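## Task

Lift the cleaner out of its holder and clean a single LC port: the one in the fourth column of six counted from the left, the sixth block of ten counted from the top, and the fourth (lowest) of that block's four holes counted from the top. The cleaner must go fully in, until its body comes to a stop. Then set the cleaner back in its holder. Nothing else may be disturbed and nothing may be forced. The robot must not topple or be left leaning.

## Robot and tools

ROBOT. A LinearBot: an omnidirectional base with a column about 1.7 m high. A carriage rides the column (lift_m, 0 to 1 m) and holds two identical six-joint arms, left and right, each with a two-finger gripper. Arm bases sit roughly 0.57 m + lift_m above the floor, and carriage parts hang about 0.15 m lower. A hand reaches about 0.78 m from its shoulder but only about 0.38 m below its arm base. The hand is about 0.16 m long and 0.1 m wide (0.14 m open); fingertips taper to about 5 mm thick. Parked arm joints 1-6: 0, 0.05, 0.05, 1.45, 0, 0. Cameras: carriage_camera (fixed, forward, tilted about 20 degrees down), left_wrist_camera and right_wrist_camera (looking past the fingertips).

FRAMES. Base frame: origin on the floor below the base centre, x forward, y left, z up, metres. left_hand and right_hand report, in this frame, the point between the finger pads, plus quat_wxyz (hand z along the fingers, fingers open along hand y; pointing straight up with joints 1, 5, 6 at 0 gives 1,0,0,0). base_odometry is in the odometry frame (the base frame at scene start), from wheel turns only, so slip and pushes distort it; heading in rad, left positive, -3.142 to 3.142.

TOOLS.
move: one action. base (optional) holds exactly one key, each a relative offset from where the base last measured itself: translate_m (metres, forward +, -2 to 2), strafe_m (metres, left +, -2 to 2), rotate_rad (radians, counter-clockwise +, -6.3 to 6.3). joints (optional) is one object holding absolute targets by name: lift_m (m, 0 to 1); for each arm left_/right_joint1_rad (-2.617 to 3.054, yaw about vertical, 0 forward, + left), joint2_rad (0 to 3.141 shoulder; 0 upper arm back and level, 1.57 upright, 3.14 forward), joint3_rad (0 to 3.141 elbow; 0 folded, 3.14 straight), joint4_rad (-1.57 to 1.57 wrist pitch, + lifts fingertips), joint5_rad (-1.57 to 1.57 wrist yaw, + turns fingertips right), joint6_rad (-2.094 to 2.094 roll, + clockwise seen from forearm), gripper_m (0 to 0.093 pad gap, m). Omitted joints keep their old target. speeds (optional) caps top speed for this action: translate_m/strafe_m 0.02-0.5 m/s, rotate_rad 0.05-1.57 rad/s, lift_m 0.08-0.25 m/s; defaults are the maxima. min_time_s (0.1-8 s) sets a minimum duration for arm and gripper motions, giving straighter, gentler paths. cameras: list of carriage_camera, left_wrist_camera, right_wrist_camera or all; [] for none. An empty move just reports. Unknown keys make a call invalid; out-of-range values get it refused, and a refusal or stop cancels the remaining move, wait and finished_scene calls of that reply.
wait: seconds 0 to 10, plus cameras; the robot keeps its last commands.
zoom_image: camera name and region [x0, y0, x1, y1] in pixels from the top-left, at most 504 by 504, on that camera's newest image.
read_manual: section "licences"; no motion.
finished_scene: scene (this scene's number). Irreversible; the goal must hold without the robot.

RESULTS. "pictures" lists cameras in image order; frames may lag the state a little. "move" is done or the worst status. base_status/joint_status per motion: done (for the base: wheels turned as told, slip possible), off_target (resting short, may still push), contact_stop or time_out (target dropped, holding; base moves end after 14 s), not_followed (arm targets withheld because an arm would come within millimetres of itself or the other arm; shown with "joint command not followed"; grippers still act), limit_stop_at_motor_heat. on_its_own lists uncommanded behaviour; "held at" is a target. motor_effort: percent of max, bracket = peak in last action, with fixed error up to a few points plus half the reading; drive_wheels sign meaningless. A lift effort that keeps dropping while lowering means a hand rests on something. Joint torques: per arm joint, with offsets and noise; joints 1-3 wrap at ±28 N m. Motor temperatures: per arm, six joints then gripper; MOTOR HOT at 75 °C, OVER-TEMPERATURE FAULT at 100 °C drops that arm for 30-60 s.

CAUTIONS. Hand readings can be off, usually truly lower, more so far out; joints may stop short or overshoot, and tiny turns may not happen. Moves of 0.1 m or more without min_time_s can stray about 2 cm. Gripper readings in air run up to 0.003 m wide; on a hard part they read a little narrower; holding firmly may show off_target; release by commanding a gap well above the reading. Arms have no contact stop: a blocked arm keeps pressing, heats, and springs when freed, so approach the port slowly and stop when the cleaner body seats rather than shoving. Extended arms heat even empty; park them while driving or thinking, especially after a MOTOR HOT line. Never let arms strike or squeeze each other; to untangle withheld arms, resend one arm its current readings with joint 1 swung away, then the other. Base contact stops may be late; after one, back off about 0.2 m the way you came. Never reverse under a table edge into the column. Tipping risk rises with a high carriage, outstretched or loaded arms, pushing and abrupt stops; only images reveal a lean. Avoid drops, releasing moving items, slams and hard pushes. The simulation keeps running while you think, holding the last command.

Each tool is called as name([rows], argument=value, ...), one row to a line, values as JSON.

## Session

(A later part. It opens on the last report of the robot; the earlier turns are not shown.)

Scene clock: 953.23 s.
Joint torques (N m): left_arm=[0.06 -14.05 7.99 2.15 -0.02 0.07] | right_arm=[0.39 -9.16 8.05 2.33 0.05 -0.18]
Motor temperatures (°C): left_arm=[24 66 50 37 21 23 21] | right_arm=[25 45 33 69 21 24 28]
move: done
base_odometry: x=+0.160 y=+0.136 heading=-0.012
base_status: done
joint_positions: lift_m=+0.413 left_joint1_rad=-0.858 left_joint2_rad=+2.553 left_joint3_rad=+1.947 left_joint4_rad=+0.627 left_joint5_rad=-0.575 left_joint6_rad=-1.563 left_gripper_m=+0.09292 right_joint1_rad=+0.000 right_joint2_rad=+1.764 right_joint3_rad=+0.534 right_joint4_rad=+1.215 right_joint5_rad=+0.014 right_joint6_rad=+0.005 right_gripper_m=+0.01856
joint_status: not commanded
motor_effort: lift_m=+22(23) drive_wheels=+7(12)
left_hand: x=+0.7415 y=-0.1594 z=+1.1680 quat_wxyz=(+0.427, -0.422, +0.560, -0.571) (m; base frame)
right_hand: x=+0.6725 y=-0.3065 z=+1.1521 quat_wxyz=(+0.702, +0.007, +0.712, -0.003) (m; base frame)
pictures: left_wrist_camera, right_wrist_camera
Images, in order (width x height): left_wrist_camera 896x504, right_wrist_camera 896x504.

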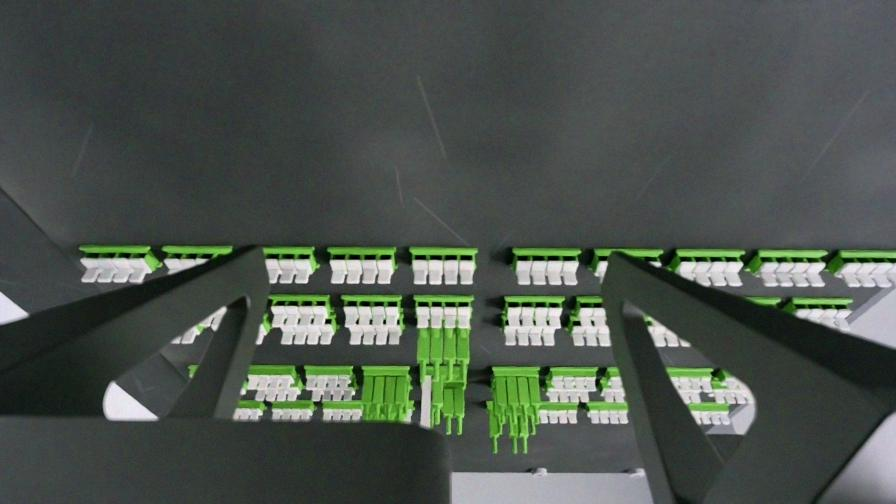

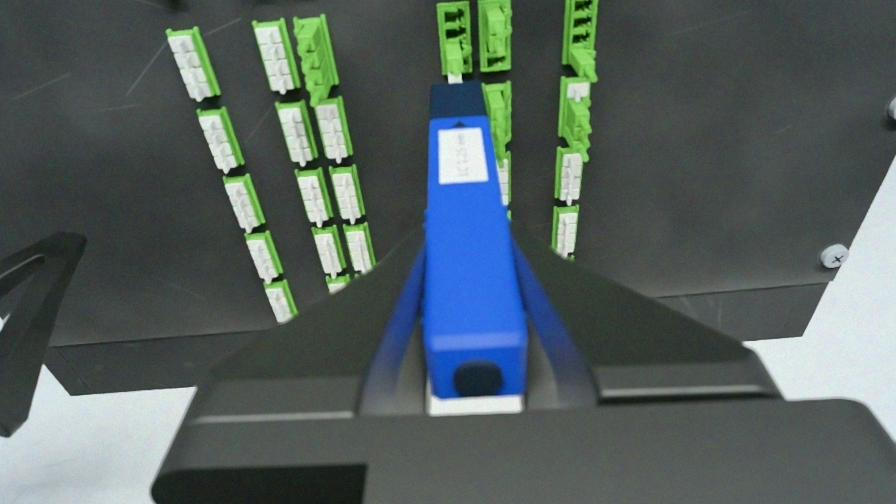

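move(base={"translate_m": 0.004}, speeds={"translate_m": 0.02}, cameras=["left_wrist_camera", "right_wrist_camera"])

zoom_image(camera="right_wrist_camera", region=[420, 0, 510, 120])

Scene clock: 962.20 s.
Joint torques (N m): left_arm=[0.17 -14.02 8.03 2.18 0.01 0.06] | right_arm=[0.42 -8.51 9.61 2.23 0.05 -0.18]
Motor temperatures (°C): left_arm=[24 66 50 37 21 23 21] | right_arm=[25 45 33 68 21 24 28]
move: done
base_odometry: x=+0.164 y=+0.136 heading=-0.011
base_status: done
joint_positions: lift_m=+0.413 left_joint1_rad=-0.858 left_joint2_rad=+2.553 left_joint3_rad=+1.947 left_joint4_rad=+0.627 left_joint5_rad=-0.575 left_joint6_rad=-1.563 left_gripper_m=+0.09292 right_joint1_rad=+0.000 right_joint2_rad=+1.759 right_joint3_rad=+0.520 right_joint4_rad=+1.225 right_joint5_rad=+0.014 right_joint6_rad=+0.005 right_gripper_m=+0.01856
joint_status: not commanded
motor_effort: lift_m=+22(23) drive_wheels=+7(14)
left_hand: x=+0.7415 y=-0.1594 z=+1.1680 quat_wxyz=(+0.427, -0.422, +0.560, -0.571) (m; base frame)
right_hand: x=+0.6693 y=-0.3065 z=+1.1516 quat_wxyz=(+0.702, +0.007, +0.712, -0.003) (m; base frame)
pictures: left_wrist_camera, right_wrist_camera
Images, in order (width x height): left_wrist_camera 896x504, right_wrist_camera 896x504.

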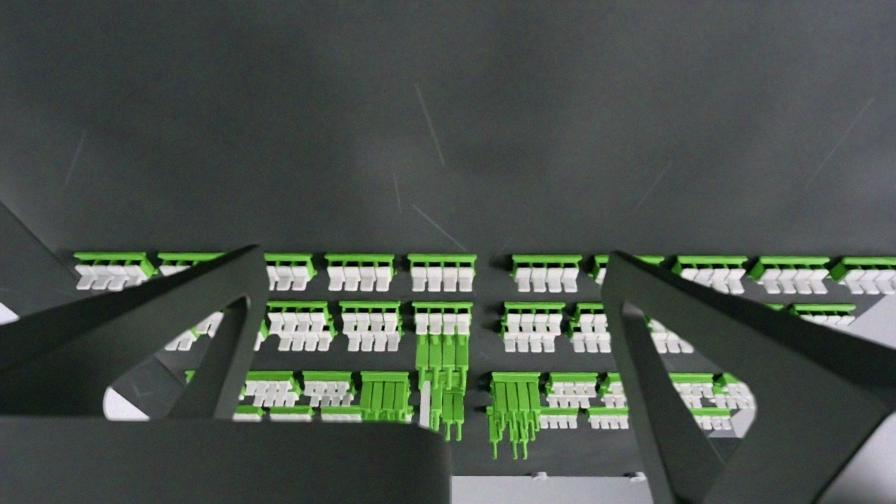

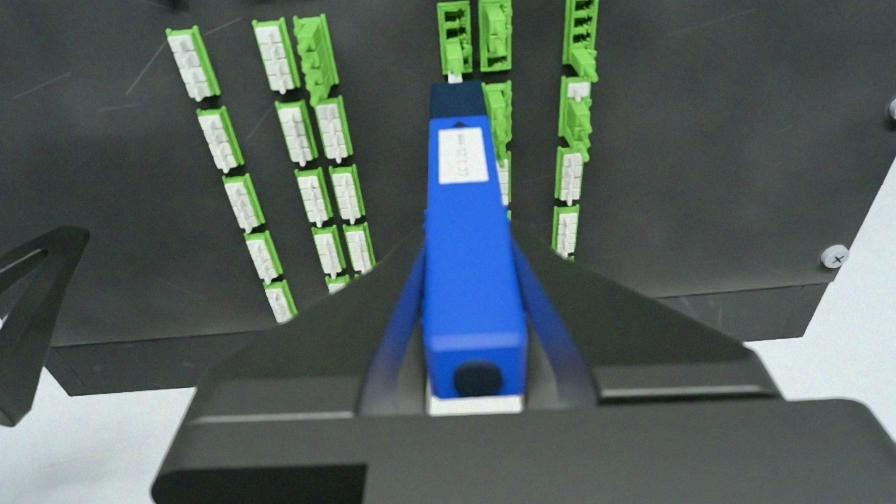

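Scaled by 4.200 from the camera's 896x504 image, which has a finer 1280x720 frame.

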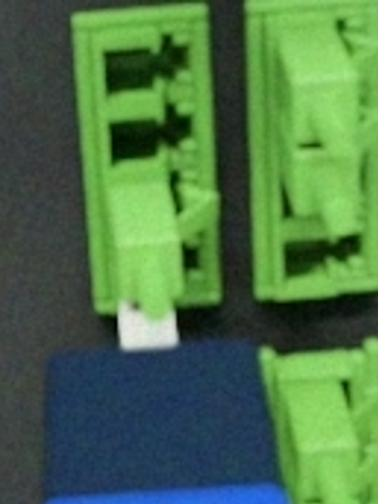

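move(base={"translate_m": 0.005}, speeds={"translate_m": 0.02}, cameras=["right_wrist_camera"])

zoom_image(camera="right_wrist_camera", region=[420, 0, 510, 120])

Scene clock: 977.37 s.
Joint torques (N m): left_arm=[0.23 -14.09 8.09 2.16 0 0.06] | right_arm=[0.38 -7.71 11.04 2.11 0.02 -0.18]
Motor temperatures (°C): left_arm=[23 67 50 37 21 23 21] | right_arm=[25 44 36 69 21 24 28]
move: done
base_odometry: x=+0.169 y=+0.136 heading=-0.011
base_status: done
joint_positions: lift_m=+0.413 left_joint1_rad=-0.858 left_joint2_rad=+2.553 left_joint3_rad=+1.947 left_joint4_rad=+0.627 left_joint5_rad=-0.575 left_joint6_rad=-1.563 left_gripper_m=+0.09292 right_joint1_rad=+0.000 right_joint2_rad=+1.751 right_joint3_rad=+0.504 right_joint4_rad=+1.236 right_joint5_rad=+0.015 right_joint6_rad=+0.005 right_gripper_m=+0.01856
joint_status: not commanded
motor_effort: lift_m=+22(23) drive_wheels=+8(13)
left_hand: x=+0.7415 y=-0.1594 z=+1.1680 quat_wxyz=(+0.427, -0.422, +0.560, -0.571) (m; base frame)
right_hand: x=+0.6655 y=-0.3066 z=+1.1511 quat_wxyz=(+0.703, +0.007, +0.711, -0.004) (m; base frame)
pictures: right_wrist_camera
Images, in order (width x height): right_wrist_camera 896x504.

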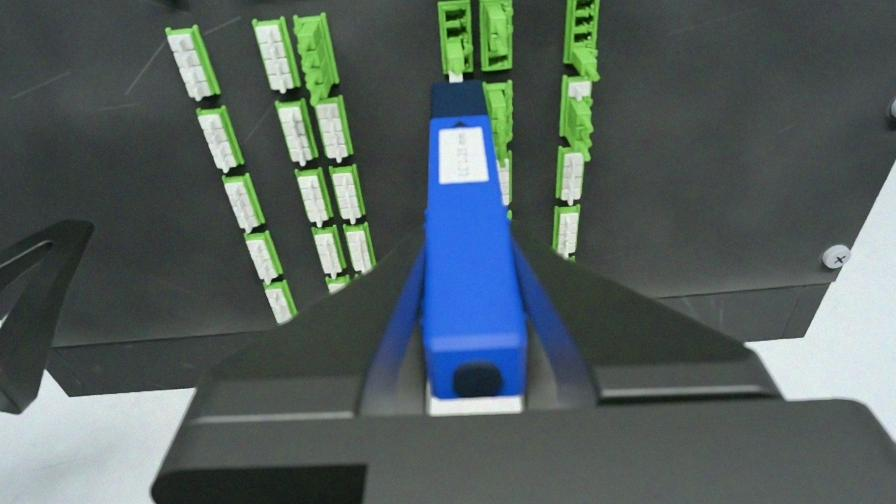

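Scaled by 4.200 from the camera's 896x504 image, which has a finer 1280x720 frame.

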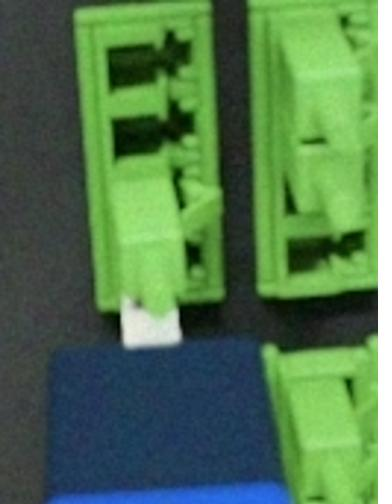

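move(base={"translate_m": 0.004}, speeds={"translate_m": 0.02}, cameras=["left_wrist_camera", "right_wrist_camera"])

zoom_image(camera="right_wrist_camera", region=[420, 0, 510, 120])

zoom_image(camera="left_wrist_camera", region=[380, 350, 480, 450])

Scene clock: 1030.03 s.
Joint torques (N m): left_arm=[0.16 -14.11 7.99 2.14 0.01 0.06] | right_arm=[0.39 -7.12 12.46 2 0.03 -0.18]
Motor temperatures (°C): left_arm=[23 69 51 38 21 23 21] | right_arm=[25 41 43 65 21 24 28]
move: done
base_odometry: x=+0.172 y=+0.136 heading=-0.011
base_status: done
joint_positions: lift_m=+0.413 left_joint1_rad=-0.858 left_joint2_rad=+2.553 left_joint3_rad=+1.947 left_joint4_rad=+0.626 left_joint5_rad=-0.575 left_joint6_rad=-1.563 left_gripper_m=+0.09292 right_joint1_rad=+0.000 right_joint2_rad=+1.746 right_joint3_rad=+0.490 right_joint4_rad=+1.245 right_joint5_rad=+0.015 right_joint6_rad=+0.005 right_gripper_m=+0.01856
joint_status: not commanded
motor_effort: lift_m=+22(22) drive_wheels=+9(15)
left_hand: x=+0.7415 y=-0.1594 z=+1.1679 quat_wxyz=(+0.427, -0.422, +0.560, -0.571) (m; base frame)
right_hand: x=+0.6623 y=-0.3067 z=+1.1503 quat_wxyz=(+0.703, +0.007, +0.711, -0.004) (m; base frame)
pictures: left_wrist_camera, right_wrist_camera
Images, in order (width x height): left_wrist_camera 896x504, right_wrist_camera 896x504.

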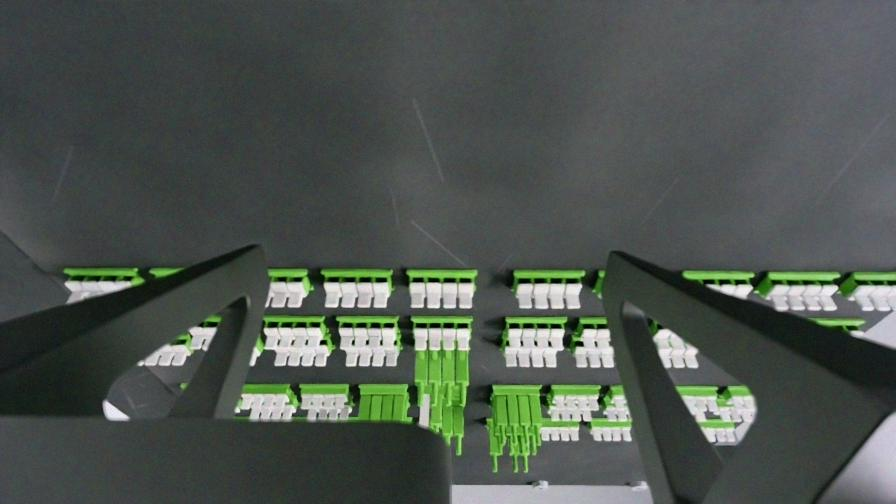

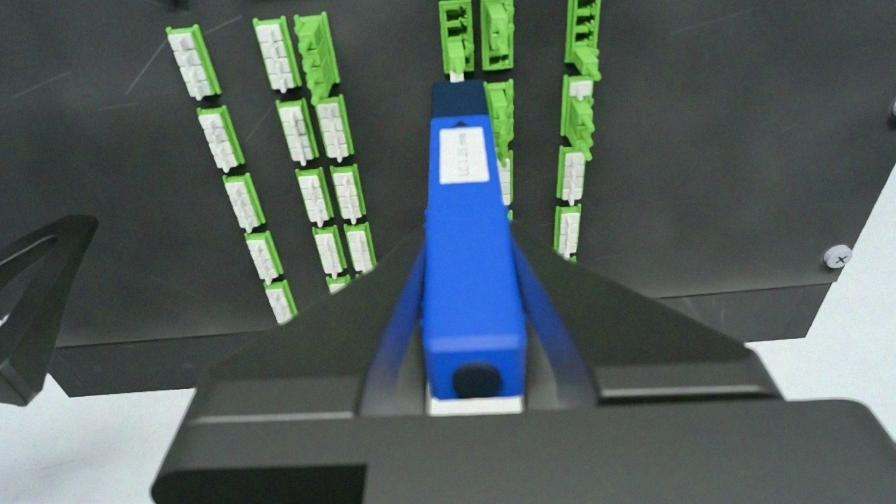

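Scaled by 4.200 from the camera's 896x504 image, which has a finer 1280x720 frame.

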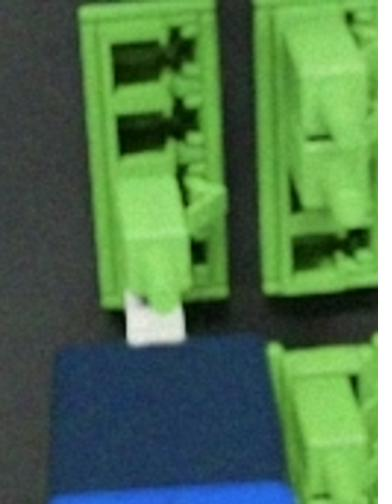

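Scaled by 5.040 from the camera's 896x504 image, which has a finer 1280x720 frame.

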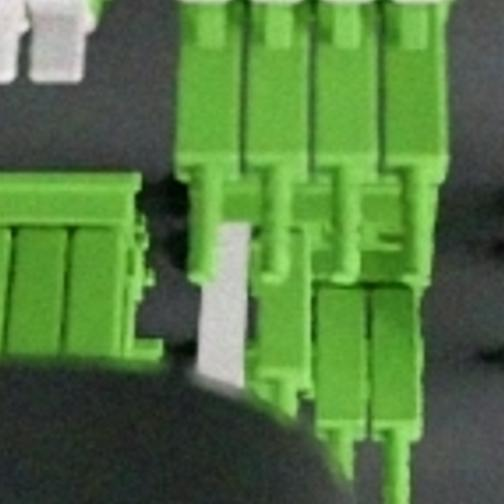

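move(base={"translate_m": -0.016}, speeds={"translate_m": 0.03}, cameras=["right_wrist_camera"])

zoom_image(camera="right_wrist_camera", region=[420, 0, 510, 120])

Scene clock: 1037.07 s.
Joint torques (N m): left_arm=[0.06 -14.22 8.08 2.19 0 0.07] | right_arm=[0.38 -7.27 10.35 2.27 0.02 -0.18]
Motor temperatures (°C): left_arm=[23 69 51 38 21 23 21] | right_arm=[25 41 42 65 21 24 28]
move: done
base_odometry: x=+0.156 y=+0.136 heading=-0.011
base_status: done
joint_positions: lift_m=+0.413 left_joint1_rad=-0.857 left_joint2_rad=+2.553 left_joint3_rad=+1.947 left_joint4_rad=+0.626 left_joint5_rad=-0.575 left_joint6_rad=-1.563 left_gripper_m=+0.09292 right_joint1_rad=+0.000 right_joint2_rad=+1.746 right_joint3_rad=+0.512 right_joint4_rad=+1.219 right_joint5_rad=+0.015 right_joint6_rad=+0.005 right_gripper_m=+0.01853
joint_status: not commanded
motor_effort: lift_m=+22(23) drive_wheels=+1(6)
left_hand: x=+0.7419 y=-0.1590 z=+1.1679 quat_wxyz=(+0.427, -0.422, +0.560, -0.571) (m; base frame)
right_hand: x=+0.6668 y=-0.3067 z=+1.1519 quat_wxyz=(+0.701, +0.007, +0.713, -0.004) (m; base frame)
pictures: right_wrist_camera
Images, in order (width x height): right_wrist_camera 896x504.

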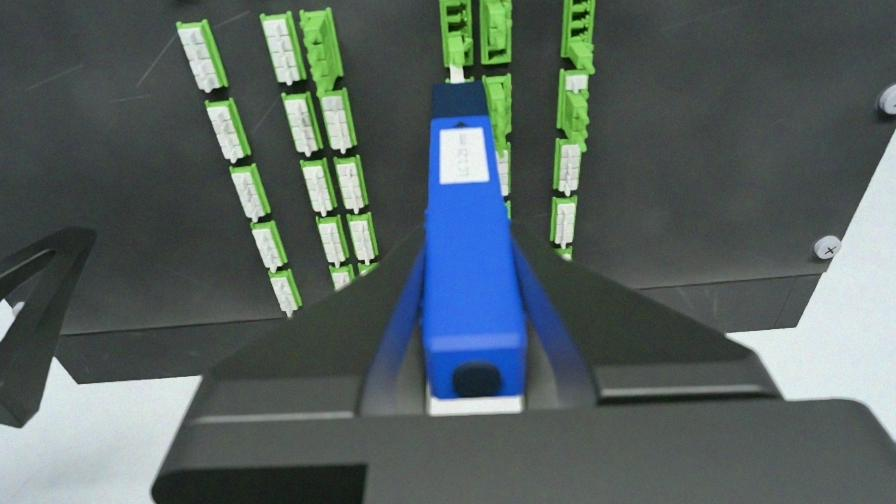

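Scaled by 4.200 from the camera's 896x504 image, which has a finer 1280x720 frame.

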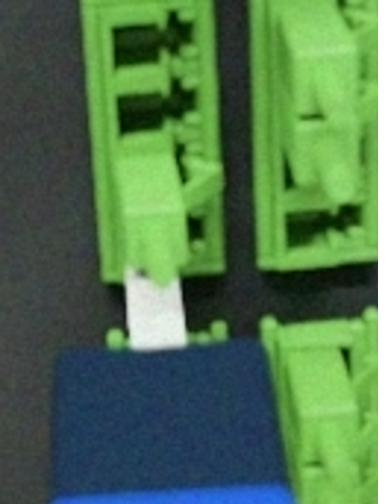

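move(base={"translate_m": -0.1}, speeds={"translate_m": 0.05}, cameras=["left_wrist_camera", "right_wrist_camera"])

zoom_image(camera="left_wrist_camera", region=[300, 60, 600, 360])

Scene clock: 1043.30 s.
Joint torques (N m): left_arm=[0.05 -14.15 8.05 2.14 -0.02 0.08] | right_arm=[0.36 -7.3 9.07 2.43 0.03 -0.2]
Motor temperatures (°C): left_arm=[23 70 51 38 21 23 21] | right_arm=[25 40 41 66 21 24 28]
move: done
base_odometry: x=+0.056 y=+0.137 heading=-0.010
base_status: done
joint_positions: lift_m=+0.413 left_joint1_rad=-0.858 left_joint2_rad=+2.553 left_joint3_rad=+1.947 left_joint4_rad=+0.626 left_joint5_rad=-0.575 left_joint6_rad=-1.563 left_gripper_m=+0.09292 right_joint1_rad=+0.000 right_joint2_rad=+1.746 right_joint3_rad=+0.525 right_joint4_rad=+1.203 right_joint5_rad=+0.015 right_joint6_rad=+0.005 right_gripper_m=+0.01852
joint_status: not commanded
motor_effort: lift_m=+22(23) drive_wheels=-2(10)
left_hand: x=+0.7415 y=-0.1594 z=+1.1679 quat_wxyz=(+0.427, -0.422, +0.560, -0.571) (m; base frame)
right_hand: x=+0.6696 y=-0.3067 z=+1.1533 quat_wxyz=(+0.701, +0.007, +0.713, -0.004) (m; base frame)
pictures: left_wrist_camera, right_wrist_camera
Images, in order (width x height): left_wrist_camera 896x504, right_wrist_camera 896x504.

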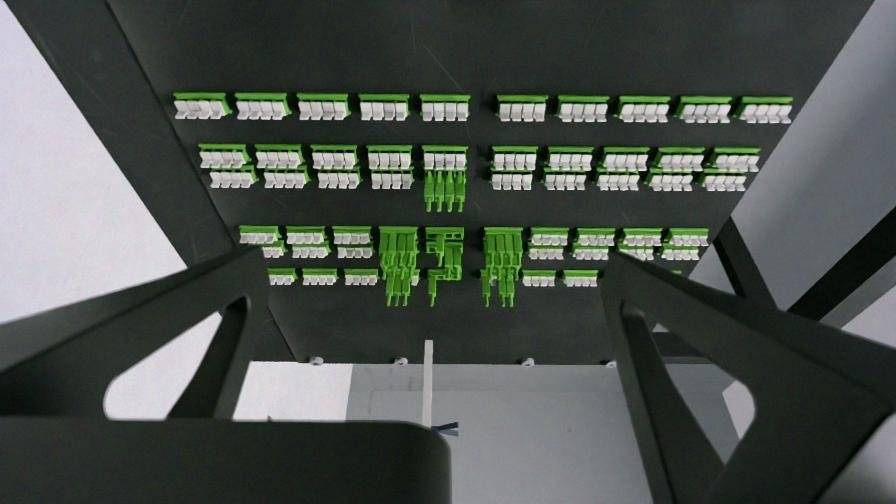

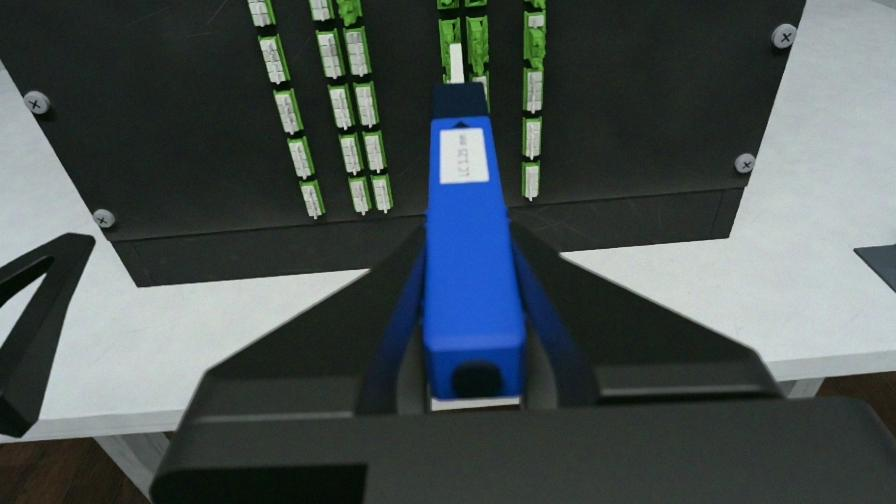

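Scaled by 1.680 from the camera's 896x504 image, which has a finer 1280x720 frame.

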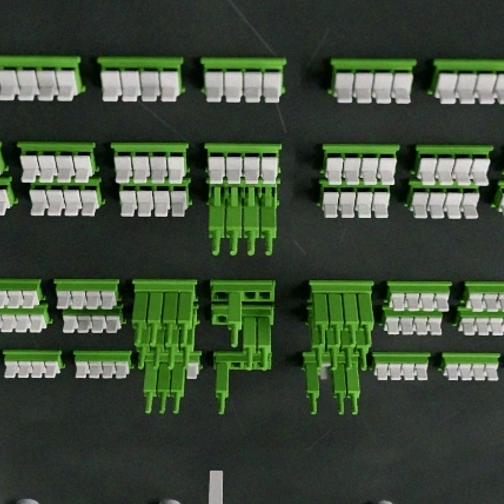

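move(base={"translate_m": -0.06}, joints={"left_joint1_rad": -0.858, "left_joint2_rad": 1.9, "left_joint3_rad": 1.0, "left_joint4_rad": 0.9, "left_joint5_rad": -0.579, "left_joint6_rad": -1.5708, "lift_m": 0.49}, speeds={"translate_m": 0.15}, min_time_s=1.8, cameras=[])

move(joints={"left_joint1_rad": 0, "left_joint2_rad": 0.05, "left_joint3_rad": 0.05, "left_joint4_rad": 1.45, "left_joint5_rad": 0, "left_joint6_rad": 0}, min_time_s=2.5, cameras=[])

move(base={"strafe_m": -0.335}, speeds={"strafe_m": 0.2}, joints={"right_joint5_rad": -0.01}, cameras=["carriage_camera", "right_wrist_camera"])

Scene clock: 1074.63 s.
Joint torques (N m): left_arm=[0.27 -13.98 4.92 2.48 -0.01 0.09] | right_arm=[0.39 -7.76 8.84 2.48 0.03 -0.18]
Motor temperatures (°C): left_arm=[23 71 51 39 21 23 21] | right_arm=[25 40 40 70 21 24 28]
move: done
base_odometry: x=-0.004 y=+0.138 heading=-0.010
base_status: done
joint_positions: lift_m=+0.490 left_joint1_rad=-0.860 left_joint2_rad=+1.931 left_joint3_rad=+1.009 left_joint4_rad=+0.888 left_joint5_rad=-0.575 left_joint6_rad=-1.563 left_gripper_m=+0.09292 right_joint1_rad=+0.000 right_joint2_rad=+1.751 right_joint3_rad=+0.527 right_joint4_rad=+1.201 right_joint5_rad=+0.015 right_joint6_rad=+0.005 right_gripper_m=+0.01852
joint_status: all done
motor_effort: lift_m=+20(25) drive_wheels=-1(10)
left_hand: x=+0.6322 y=-0.0344 z=+1.2651 quat_wxyz=(+0.425, -0.423, +0.580, -0.552) (m; base frame)
right_hand: x=+0.6703 y=-0.3067 z=+1.2289 quat_wxyz=(+0.699, +0.007, +0.715, -0.004) (m; base frame)
pictures: none
No camera images: "cameras" was empty.

Scene clock: 1077.53 s.
Joint torques (N m): left_arm=[0.61 2.62 4.34 0.05 0.23 0.11] | right_arm=[0.38 -7.76 8.85 2.47 0.04 -0.18]
Motor temperatures (°C): left_arm=[23 69 50 38 21 23 21] | right_arm=[25 40 40 70 21 24 28]
move: done
base_odometry: x=-0.004 y=+0.138 heading=-0.010
base_status: not commanded
joint_positions: lift_m=+0.490 left_joint1_rad=-0.006 left_joint2_rad=+0.061 left_joint3_rad=+0.058 left_joint4_rad=+1.433 left_joint5_rad=-0.012 left_joint6_rad=-0.010 left_gripper_m=+0.09293 right_joint1_rad=+0.000 right_joint2_rad=+1.751 right_joint3_rad=+0.527 right_joint4_rad=+1.201 right_joint5_rad=+0.015 right_joint6_rad=+0.005 right_gripper_m=+0.01852
joint_status: all done
motor_effort: lift_m=+20(21) drive_wheels=-1(1)
left_hand: x=+0.2536 y=+0.3058 z=+1.5035 quat_wxyz=(+0.997, -0.006, +0.070, -0.007) (m; base frame)
right_hand: x=+0.6703 y=-0.3067 z=+1.2289 quat_wxyz=(+0.699, +0.007, +0.715, -0.004) (m; base frame)
pictures: none
No camera images: "cameras" was empty.

Scene clock: 1080.30 s.
Joint torques (N m): left_arm=[0.44 2.69 4.37 0.02 0.16 0.12] | right_arm=[0.46 -7.77 8.87 2.47 -0.08 -0.19]
Motor temperatures (°C): left_arm=[23 67 50 37 21 23 21] | right_arm=[25 40 40 70 21 24 28]
move: done
base_odometry: x=-0.007 y=-0.197 heading=-0.011
base_status: done
joint_positions: lift_m=+0.490 left_joint1_rad=-0.004 left_joint2_rad=+0.061 left_joint3_rad=+0.058 left_joint4_rad=+1.434 left_joint5_rad=-0.008 left_joint6_rad=-0.008 left_gripper_m=+0.09293 right_joint1_rad=+0.000 right_joint2_rad=+1.751 right_joint3_rad=+0.527 right_joint4_rad=+1.201 right_joint5_rad=+0.002 right_joint6_rad=+0.005 right_gripper_m=+0.01852
joint_status: all done
motor_effort: lift_m=+21(22) drive_wheels=-2(12)
left_hand: x=+0.2533 y=+0.3052 z=+1.5035 quat_wxyz=(+0.998, -0.004, +0.070, -0.006) (m; base frame)
right_hand: x=+0.6703 y=-0.3045 z=+1.2289 quat_wxyz=(+0.699, +0.003, +0.715, +0.001) (m; base frame)
pictures: carriage_camera, right_wrist_camera
Images, in order (width x height): carriage_camera 896x504, right_wrist_camera 896x504.

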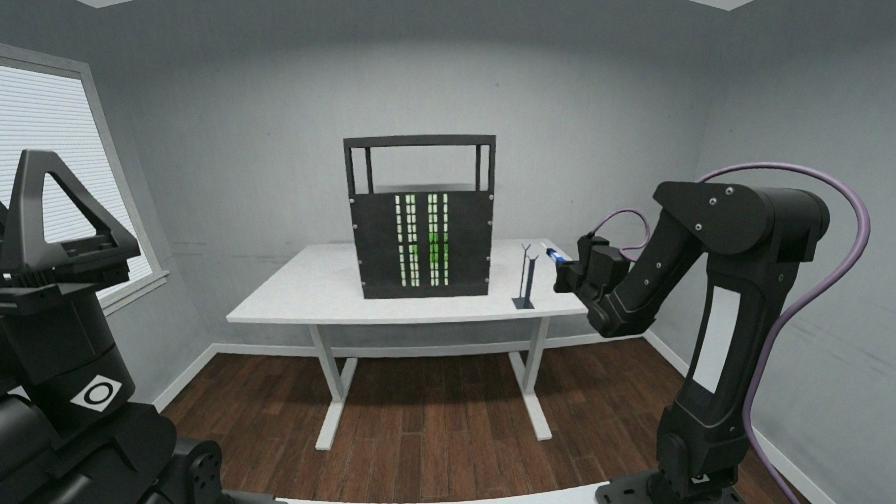

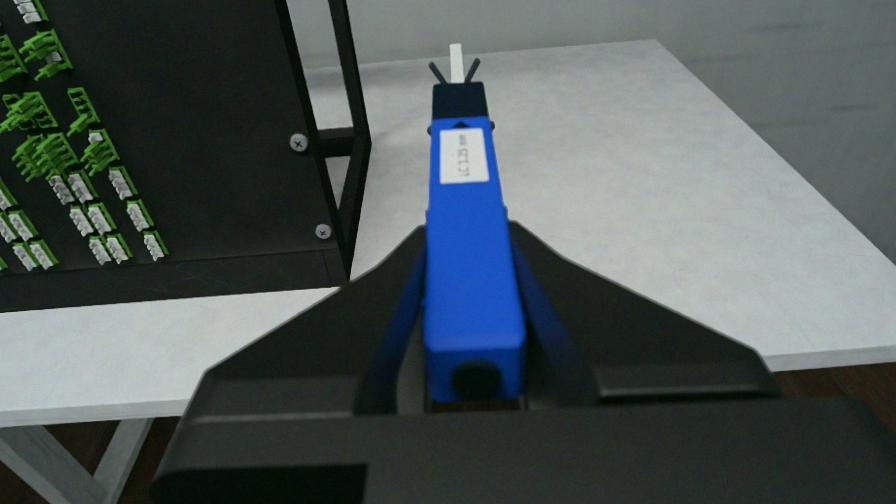

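move(base={"translate_m": 0.12}, speeds={"translate_m": 0.12}, joints={"right_joint5_rad": -0.03}, cameras=["carriage_camera", "right_wrist_camera"])

zoom_image(camera="right_wrist_camera", region=[130, 0, 530, 400])

Scene clock: 1099.97 s.
Joint torques (N m): left_arm=[0.47 2.71 4.34 -0.1 0.15 0.12] | right_arm=[0.39 -7.77 8.83 2.47 -0.12 -0.17]
Motor temperatures (°C): left_arm=[23 56 47 33 21 23 21] | right_arm=[25 39 40 70 21 24 28]
move: done
base_odometry: x=+0.113 y=-0.199 heading=-0.011
base_status: done
joint_positions: lift_m=+0.490 left_joint1_rad=-0.004 left_joint2_rad=+0.061 left_joint3_rad=+0.058 left_joint4_rad=+1.440 left_joint5_rad=-0.008 left_joint6_rad=-0.008 left_gripper_m=+0.09293 right_joint1_rad=+0.000 right_joint2_rad=+1.751 right_joint3_rad=+0.527 right_joint4_rad=+1.201 right_joint5_rad=-0.016 right_joint6_rad=+0.005 right_gripper_m=+0.01852
joint_status: all done
motor_effort: lift_m=+21(21) drive_wheels=-4(11)
left_hand: x=+0.2519 y=+0.3052 z=+1.5037 quat_wxyz=(+0.998, -0.004, +0.067, -0.006) (m; base frame)
right_hand: x=+0.6703 y=-0.3014 z=+1.2288 quat_wxyz=(+0.699, -0.004, +0.715, +0.007) (m; base frame)
pictures: carriage_camera, right_wrist_camera
Images, in order (width x height): carriage_camera 896x504, right_wrist_camera 896x504.

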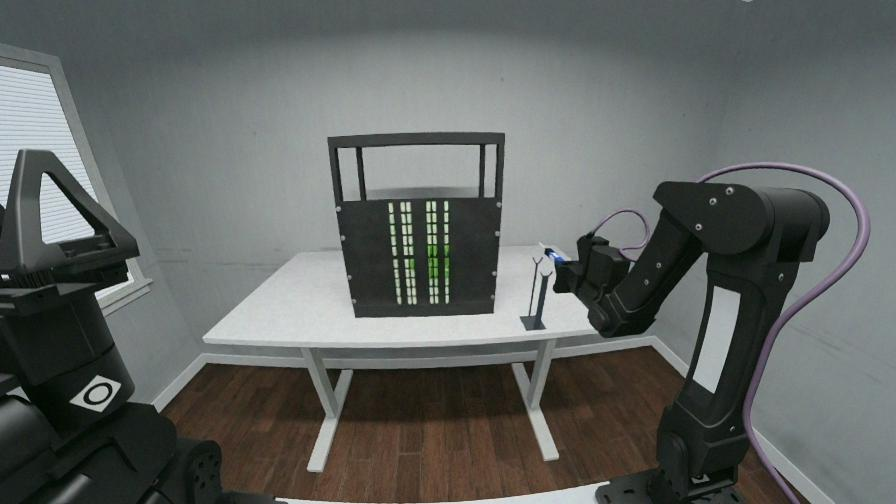

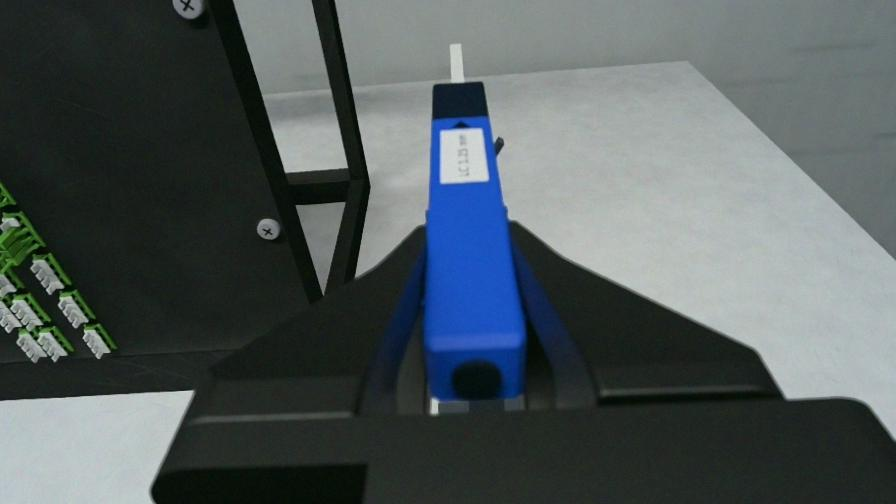

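Scaled by 1.260 from the camera's 896x504 image, which has a finer 1280x720 frame.

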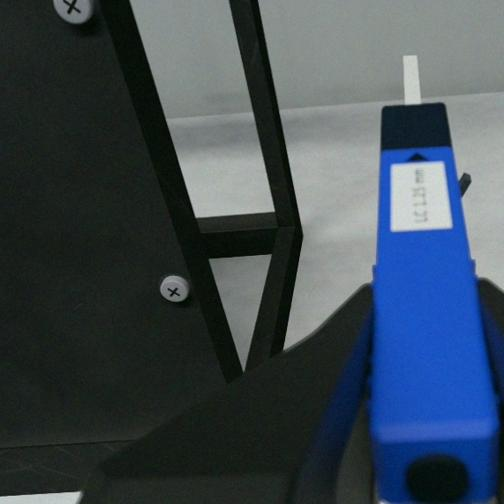

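move(base={"strafe_m": -0.003}, speeds={"strafe_m": 0.03}, cameras=[])

move(base={"translate_m": 0.038}, speeds={"translate_m": 0.06}, cameras=["right_wrist_camera"])

zoom_image(camera="right_wrist_camera", region=[110, 0, 540, 430])

Scene clock: 1126.43 s.
Joint torques (N m): left_arm=[0.27 2.61 4.49 -0.07 0.14 0.16] | right_arm=[0.43 -7.77 8.8 2.48 0.01 -0.22]
Motor temperatures (°C): left_arm=[23 50 45 31 21 23 21] | right_arm=[25 38 40 70 21 24 28]
move: done
base_odometry: x=+0.113 y=-0.201 heading=-0.011
base_status: done
joint_positions: lift_m=+0.490 left_joint1_rad=-0.003 left_joint2_rad=+0.061 left_joint3_rad=+0.058 left_joint4_rad=+1.440 left_joint5_rad=-0.006 left_joint6_rad=-0.008 left_gripper_m=+0.09293 right_joint1_rad=-0.001 right_joint2_rad=+1.751 right_joint3_rad=+0.527 right_joint4_rad=+1.201 right_joint5_rad=-0.020 right_joint6_rad=+0.005 right_gripper_m=+0.01851
joint_status: not commanded
motor_effort: lift_m=+21(21) drive_wheels=+3(7)
left_hand: x=+0.2520 y=+0.3049 z=+1.5036 quat_wxyz=(+0.998, -0.003, +0.067, -0.005) (m; base frame)
right_hand: x=+0.6703 y=-0.3010 z=+1.2288 quat_wxyz=(+0.699, -0.005, +0.715, +0.008) (m; base frame)
pictures: none
No camera images: "cameras" was empty.

Scene clock: 1127.60 s.
Joint torques (N m): left_arm=[0.46 2.66 4.3 -0.09 0.13 0.13] | right_arm=[0.5 -7.8 8.84 2.47 -0.08 -0.18]
Motor temperatures (°C): left_arm=[23 49 45 31 21 23 21] | right_arm=[25 38 40 70 21 24 28]
move: done
base_odometry: x=+0.151 y=-0.202 heading=-0.011
base_status: done
joint_positions: lift_m=+0.490 left_joint1_rad=-0.003 left_joint2_rad=+0.061 left_joint3_rad=+0.058 left_joint4_rad=+1.441 left_joint5_rad=-0.006 left_joint6_rad=-0.008 left_gripper_m=+0.09293 right_joint1_rad=-0.001 right_joint2_rad=+1.751 right_joint3_rad=+0.527 right_joint4_rad=+1.201 right_joint5_rad=-0.020 right_joint6_rad=+0.005 right_gripper_m=+0.01851
joint_status: not commanded
motor_effort: lift_m=+21(22) drive_wheels=-4(11)
left_hand: x=+0.2517 y=+0.3048 z=+1.5037 quat_wxyz=(+0.998, -0.003, +0.066, -0.005) (m; base frame)
right_hand: x=+0.6703 y=-0.3010 z=+1.2288 quat_wxyz=(+0.699, -0.005, +0.715, +0.008) (m; base frame)
pictures: right_wrist_camera
Images, in order (width x height): right_wrist_camera 896x504.

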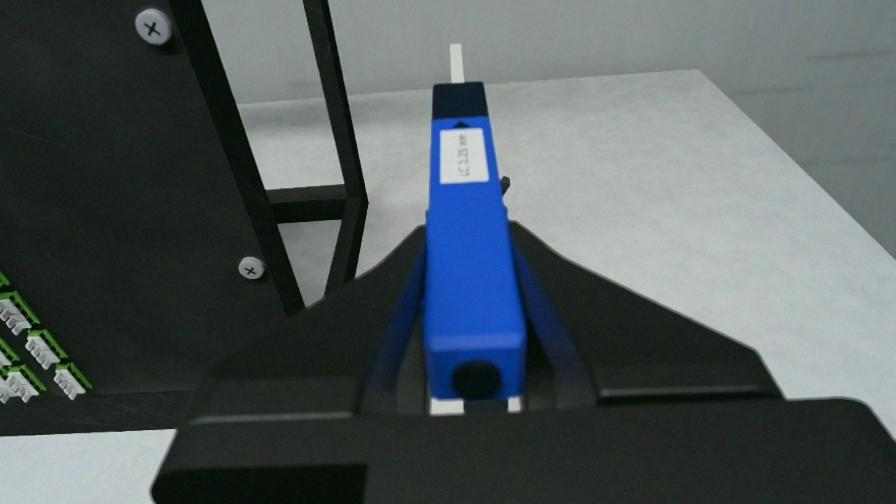

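Scaled by 1.172 from the camera's 896x504 image, which has a finer 1280x720 frame.

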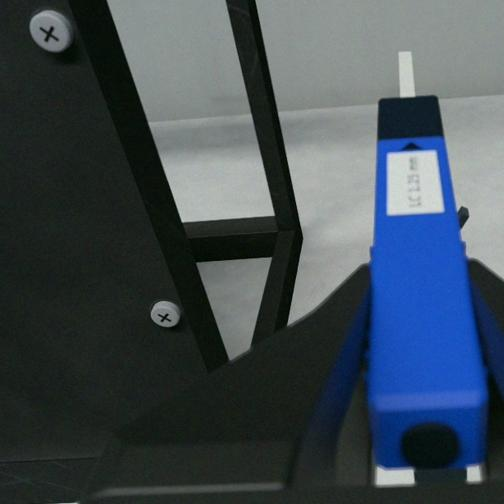

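move(base={"strafe_m": -0.0035}, speeds={"strafe_m": 0.03}, cameras=[])

move(base={"translate_m": 0.003}, speeds={"translate_m": 0.03}, joints={"lift_m": 0.465}, cameras=["right_wrist_camera"])

zoom_image(camera="right_wrist_camera", region=[110, 0, 540, 430])

Scene clock: 1162.63 s.
Joint torques (N m): left_arm=[0.28 2.65 4.37 -0.07 0.11 0.13] | right_arm=[0.51 -7.76 8.84 2.48 -0.04 -0.15]
Motor temperatures (°C): left_arm=[23 46 44 29 21 23 21] | right_arm=[25 38 40 70 21 24 28]
move: done
base_odometry: x=+0.151 y=-0.205 heading=-0.011
base_status: done
joint_positions: lift_m=+0.490 left_joint1_rad=-0.002 left_joint2_rad=+0.061 left_joint3_rad=+0.058 left_joint4_rad=+1.441 left_joint5_rad=-0.005 left_joint6_rad=-0.008 left_gripper_m=+0.09293 right_joint1_rad=-0.001 right_joint2_rad=+1.751 right_joint3_rad=+0.527 right_joint4_rad=+1.201 right_joint5_rad=-0.022 right_joint6_rad=+0.005 right_gripper_m=+0.01851
joint_status: not commanded
motor_effort: lift_m=+21(22) drive_wheels=+4(8)
left_hand: x=+0.2517 y=+0.3047 z=+1.5037 quat_wxyz=(+0.998, -0.003, +0.066, -0.005) (m; base frame)
right_hand: x=+0.6703 y=-0.3006 z=+1.2288 quat_wxyz=(+0.699, -0.006, +0.715, +0.009) (m; base frame)
pictures: none
No camera images: "cameras" was empty.

Scene clock: 1163.63 s.
Joint torques (N m): left_arm=[0.32 2.69 5.35 -0.15 0.11 0.13] | right_arm=[0.5 -8.23 8.8 2.52 -0.06 -0.18]
Motor temperatures (°C): left_arm=[23 46 44 29 21 23 21] | right_arm=[25 38 40 70 21 24 28]
move: done
base_odometry: x=+0.154 y=-0.205 heading=-0.010
base_status: done
joint_positions: lift_m=+0.465 left_joint1_rad=-0.002 left_joint2_rad=+0.060 left_joint3_rad=+0.049 left_joint4_rad=+1.445 left_joint5_rad=-0.005 left_joint6_rad=-0.008 left_gripper_m=+0.09293 right_joint1_rad=-0.001 right_joint2_rad=+1.754 right_joint3_rad=+0.527 right_joint4_rad=+1.192 right_joint5_rad=-0.022 right_joint6_rad=+0.005 right_gripper_m=+0.01851
joint_status: all done
motor_effort: lift_m=+22(23) drive_wheels=-2(12)
left_hand: x=+0.2531 y=+0.3047 z=+1.4762 quat_wxyz=(+0.998, -0.003, +0.068, -0.005) (m; base frame)
right_hand: x=+0.6704 y=-0.3006 z=+1.1997 quat_wxyz=(+0.694, -0.006, +0.720, +0.009) (m; base frame)
pictures: right_wrist_camera
Images, in order (width x height): right_wrist_camera 896x504.

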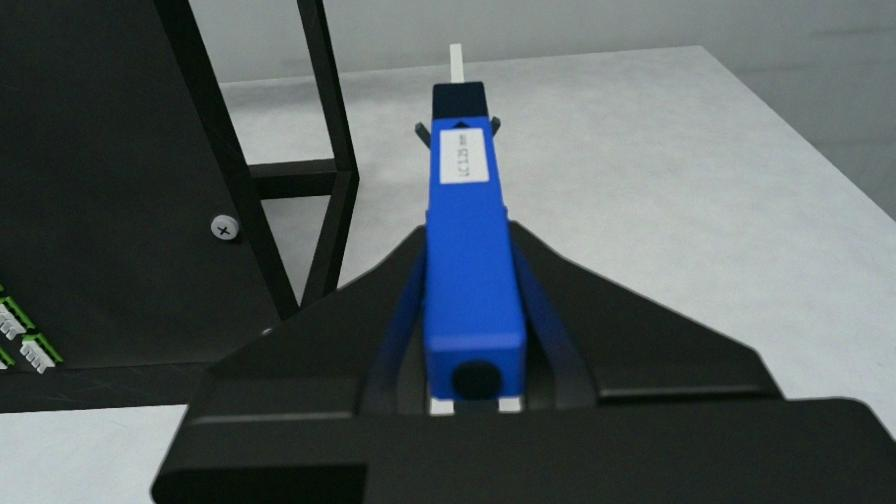

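Scaled by 1.172 from the camera's 896x504 image, which has a finer 1280x720 frame.

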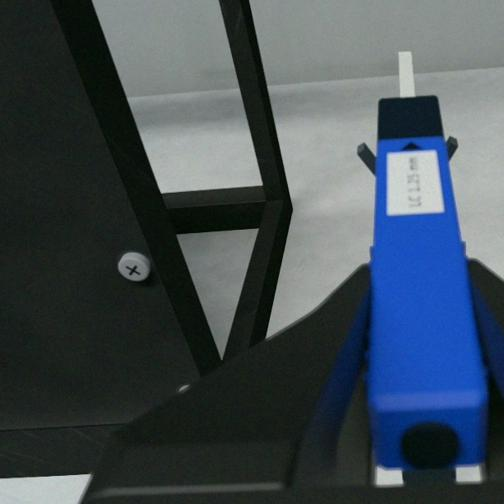

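move(base={"strafe_m": 0.002}, speeds={"strafe_m": 0.03}, joints={"right_joint4_rad": 1.245, "lift_m": 0.455}, cameras=["right_wrist_camera"])

zoom_image(camera="right_wrist_camera", region=[360, 0, 560, 200])

zoom_image(camera="right_wrist_camera", region=[410, 360, 540, 430])

Scene clock: 1210.33 s.
Joint torques (N m): left_arm=[0.29 2.93 5.15 -0.11 0.09 0.11] | right_arm=[0.42 -8.14 8.8 2.64 -0.01 -0.16]
Motor temperatures (°C): left_arm=[23 44 43 28 21 23 21] | right_arm=[25 40 40 70 21 24 28]
move: done
base_odometry: x=+0.154 y=-0.203 heading=-0.011
base_status: done
joint_positions: lift_m=+0.455 left_joint1_rad=-0.002 left_joint2_rad=+0.058 left_joint3_rad=+0.049 left_joint4_rad=+1.445 left_joint5_rad=-0.004 left_joint6_rad=-0.008 left_gripper_m=+0.09293 right_joint1_rad=+0.000 right_joint2_rad=+1.754 right_joint3_rad=+0.527 right_joint4_rad=+1.219 right_joint5_rad=-0.024 right_joint6_rad=+0.004 right_gripper_m=+0.01851
joint_status: all done
motor_effort: lift_m=+23(23) drive_wheels=-3(5)
left_hand: x=+0.2523 y=+0.3046 z=+1.4662 quat_wxyz=(+0.998, -0.002, +0.067, -0.005) (m; base frame)
right_hand: x=+0.6705 y=-0.2998 z=+1.1966 quat_wxyz=(+0.704, -0.007, +0.710, +0.010) (m; base frame)
pictures: right_wrist_camera
Images, in order (width x height): right_wrist_camera 896x504.

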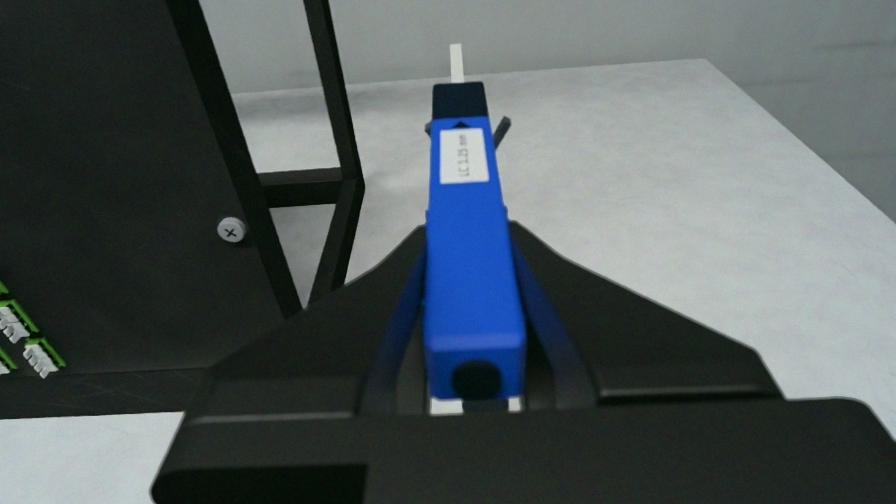

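Scaled by 2.520 from the camera's 896x504 image, which has a finer 1280x720 frame.

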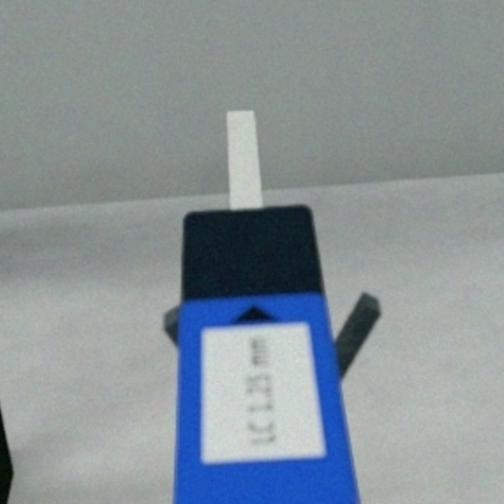

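Scaled by 3.877 from the camera's 896x504 image, which has a finer 1280x720 frame.

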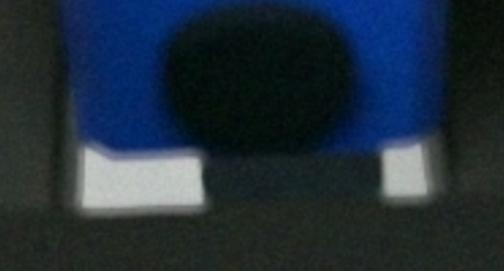

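move(base={"strafe_m": -0.0015}, speeds={"strafe_m": 0.02}, joints={"right_joint5_rad": -0.016, "lift_m": 0.448}, cameras=["right_wrist_camera"])

zoom_image(camera="right_wrist_camera", region=[360, 0, 560, 200])

zoom_image(camera="right_wrist_camera", region=[410, 360, 540, 430])

Scene clock: 1225.37 s.
Joint torques (N m): left_arm=[0.27 2.91 5.11 -0.1 0.11 0.12] | right_arm=[0.38 -8.18 8.79 2.59 0.13 -0.14]
Motor temperatures (°C): left_arm=[23 44 42 27 21 23 21] | right_arm=[25 40 41 70 21 24 28]
move: done
base_odometry: x=+0.154 y=-0.205 heading=-0.011
base_status: done
joint_positions: lift_m=+0.448 left_joint1_rad=-0.002 left_joint2_rad=+0.057 left_joint3_rad=+0.049 left_joint4_rad=+1.445 left_joint5_rad=-0.004 left_joint6_rad=-0.007 left_gripper_m=+0.09293 right_joint1_rad=+0.000 right_joint2_rad=+1.754 right_joint3_rad=+0.527 right_joint4_rad=+1.224 right_joint5_rad=-0.022 right_joint6_rad=+0.004 right_gripper_m=+0.01851
joint_status: all done
motor_effort: lift_m=+22(23) drive_wheels=+0(3)
left_hand: x=+0.2522 y=+0.3046 z=+1.4592 quat_wxyz=(+0.998, -0.002, +0.067, -0.004) (m; base frame)
right_hand: x=+0.6705 y=-0.3003 z=+1.1907 quat_wxyz=(+0.706, -0.006, +0.708, +0.009) (m; base frame)
pictures: right_wrist_camera
Images, in order (width x height): right_wrist_camera 896x504.

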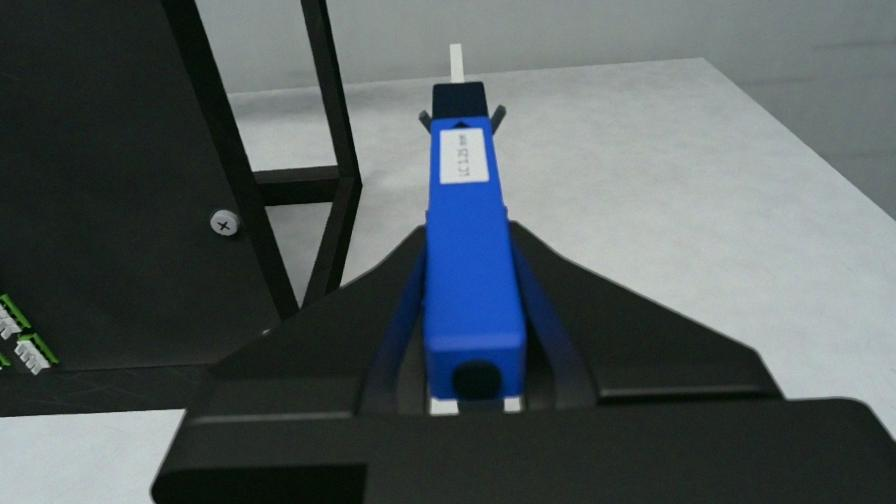

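Scaled by 2.520 from the camera's 896x504 image, which has a finer 1280x720 frame.

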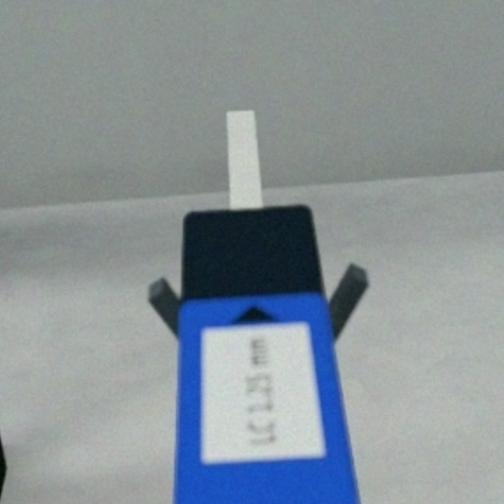

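Scaled by 3.877 from the camera's 896x504 image, which has a finer 1280x720 frame.

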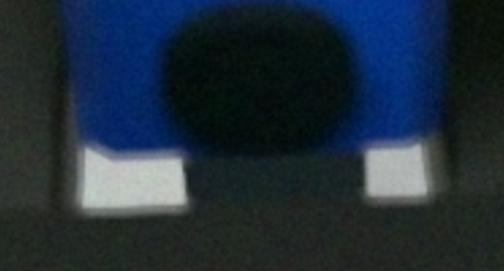

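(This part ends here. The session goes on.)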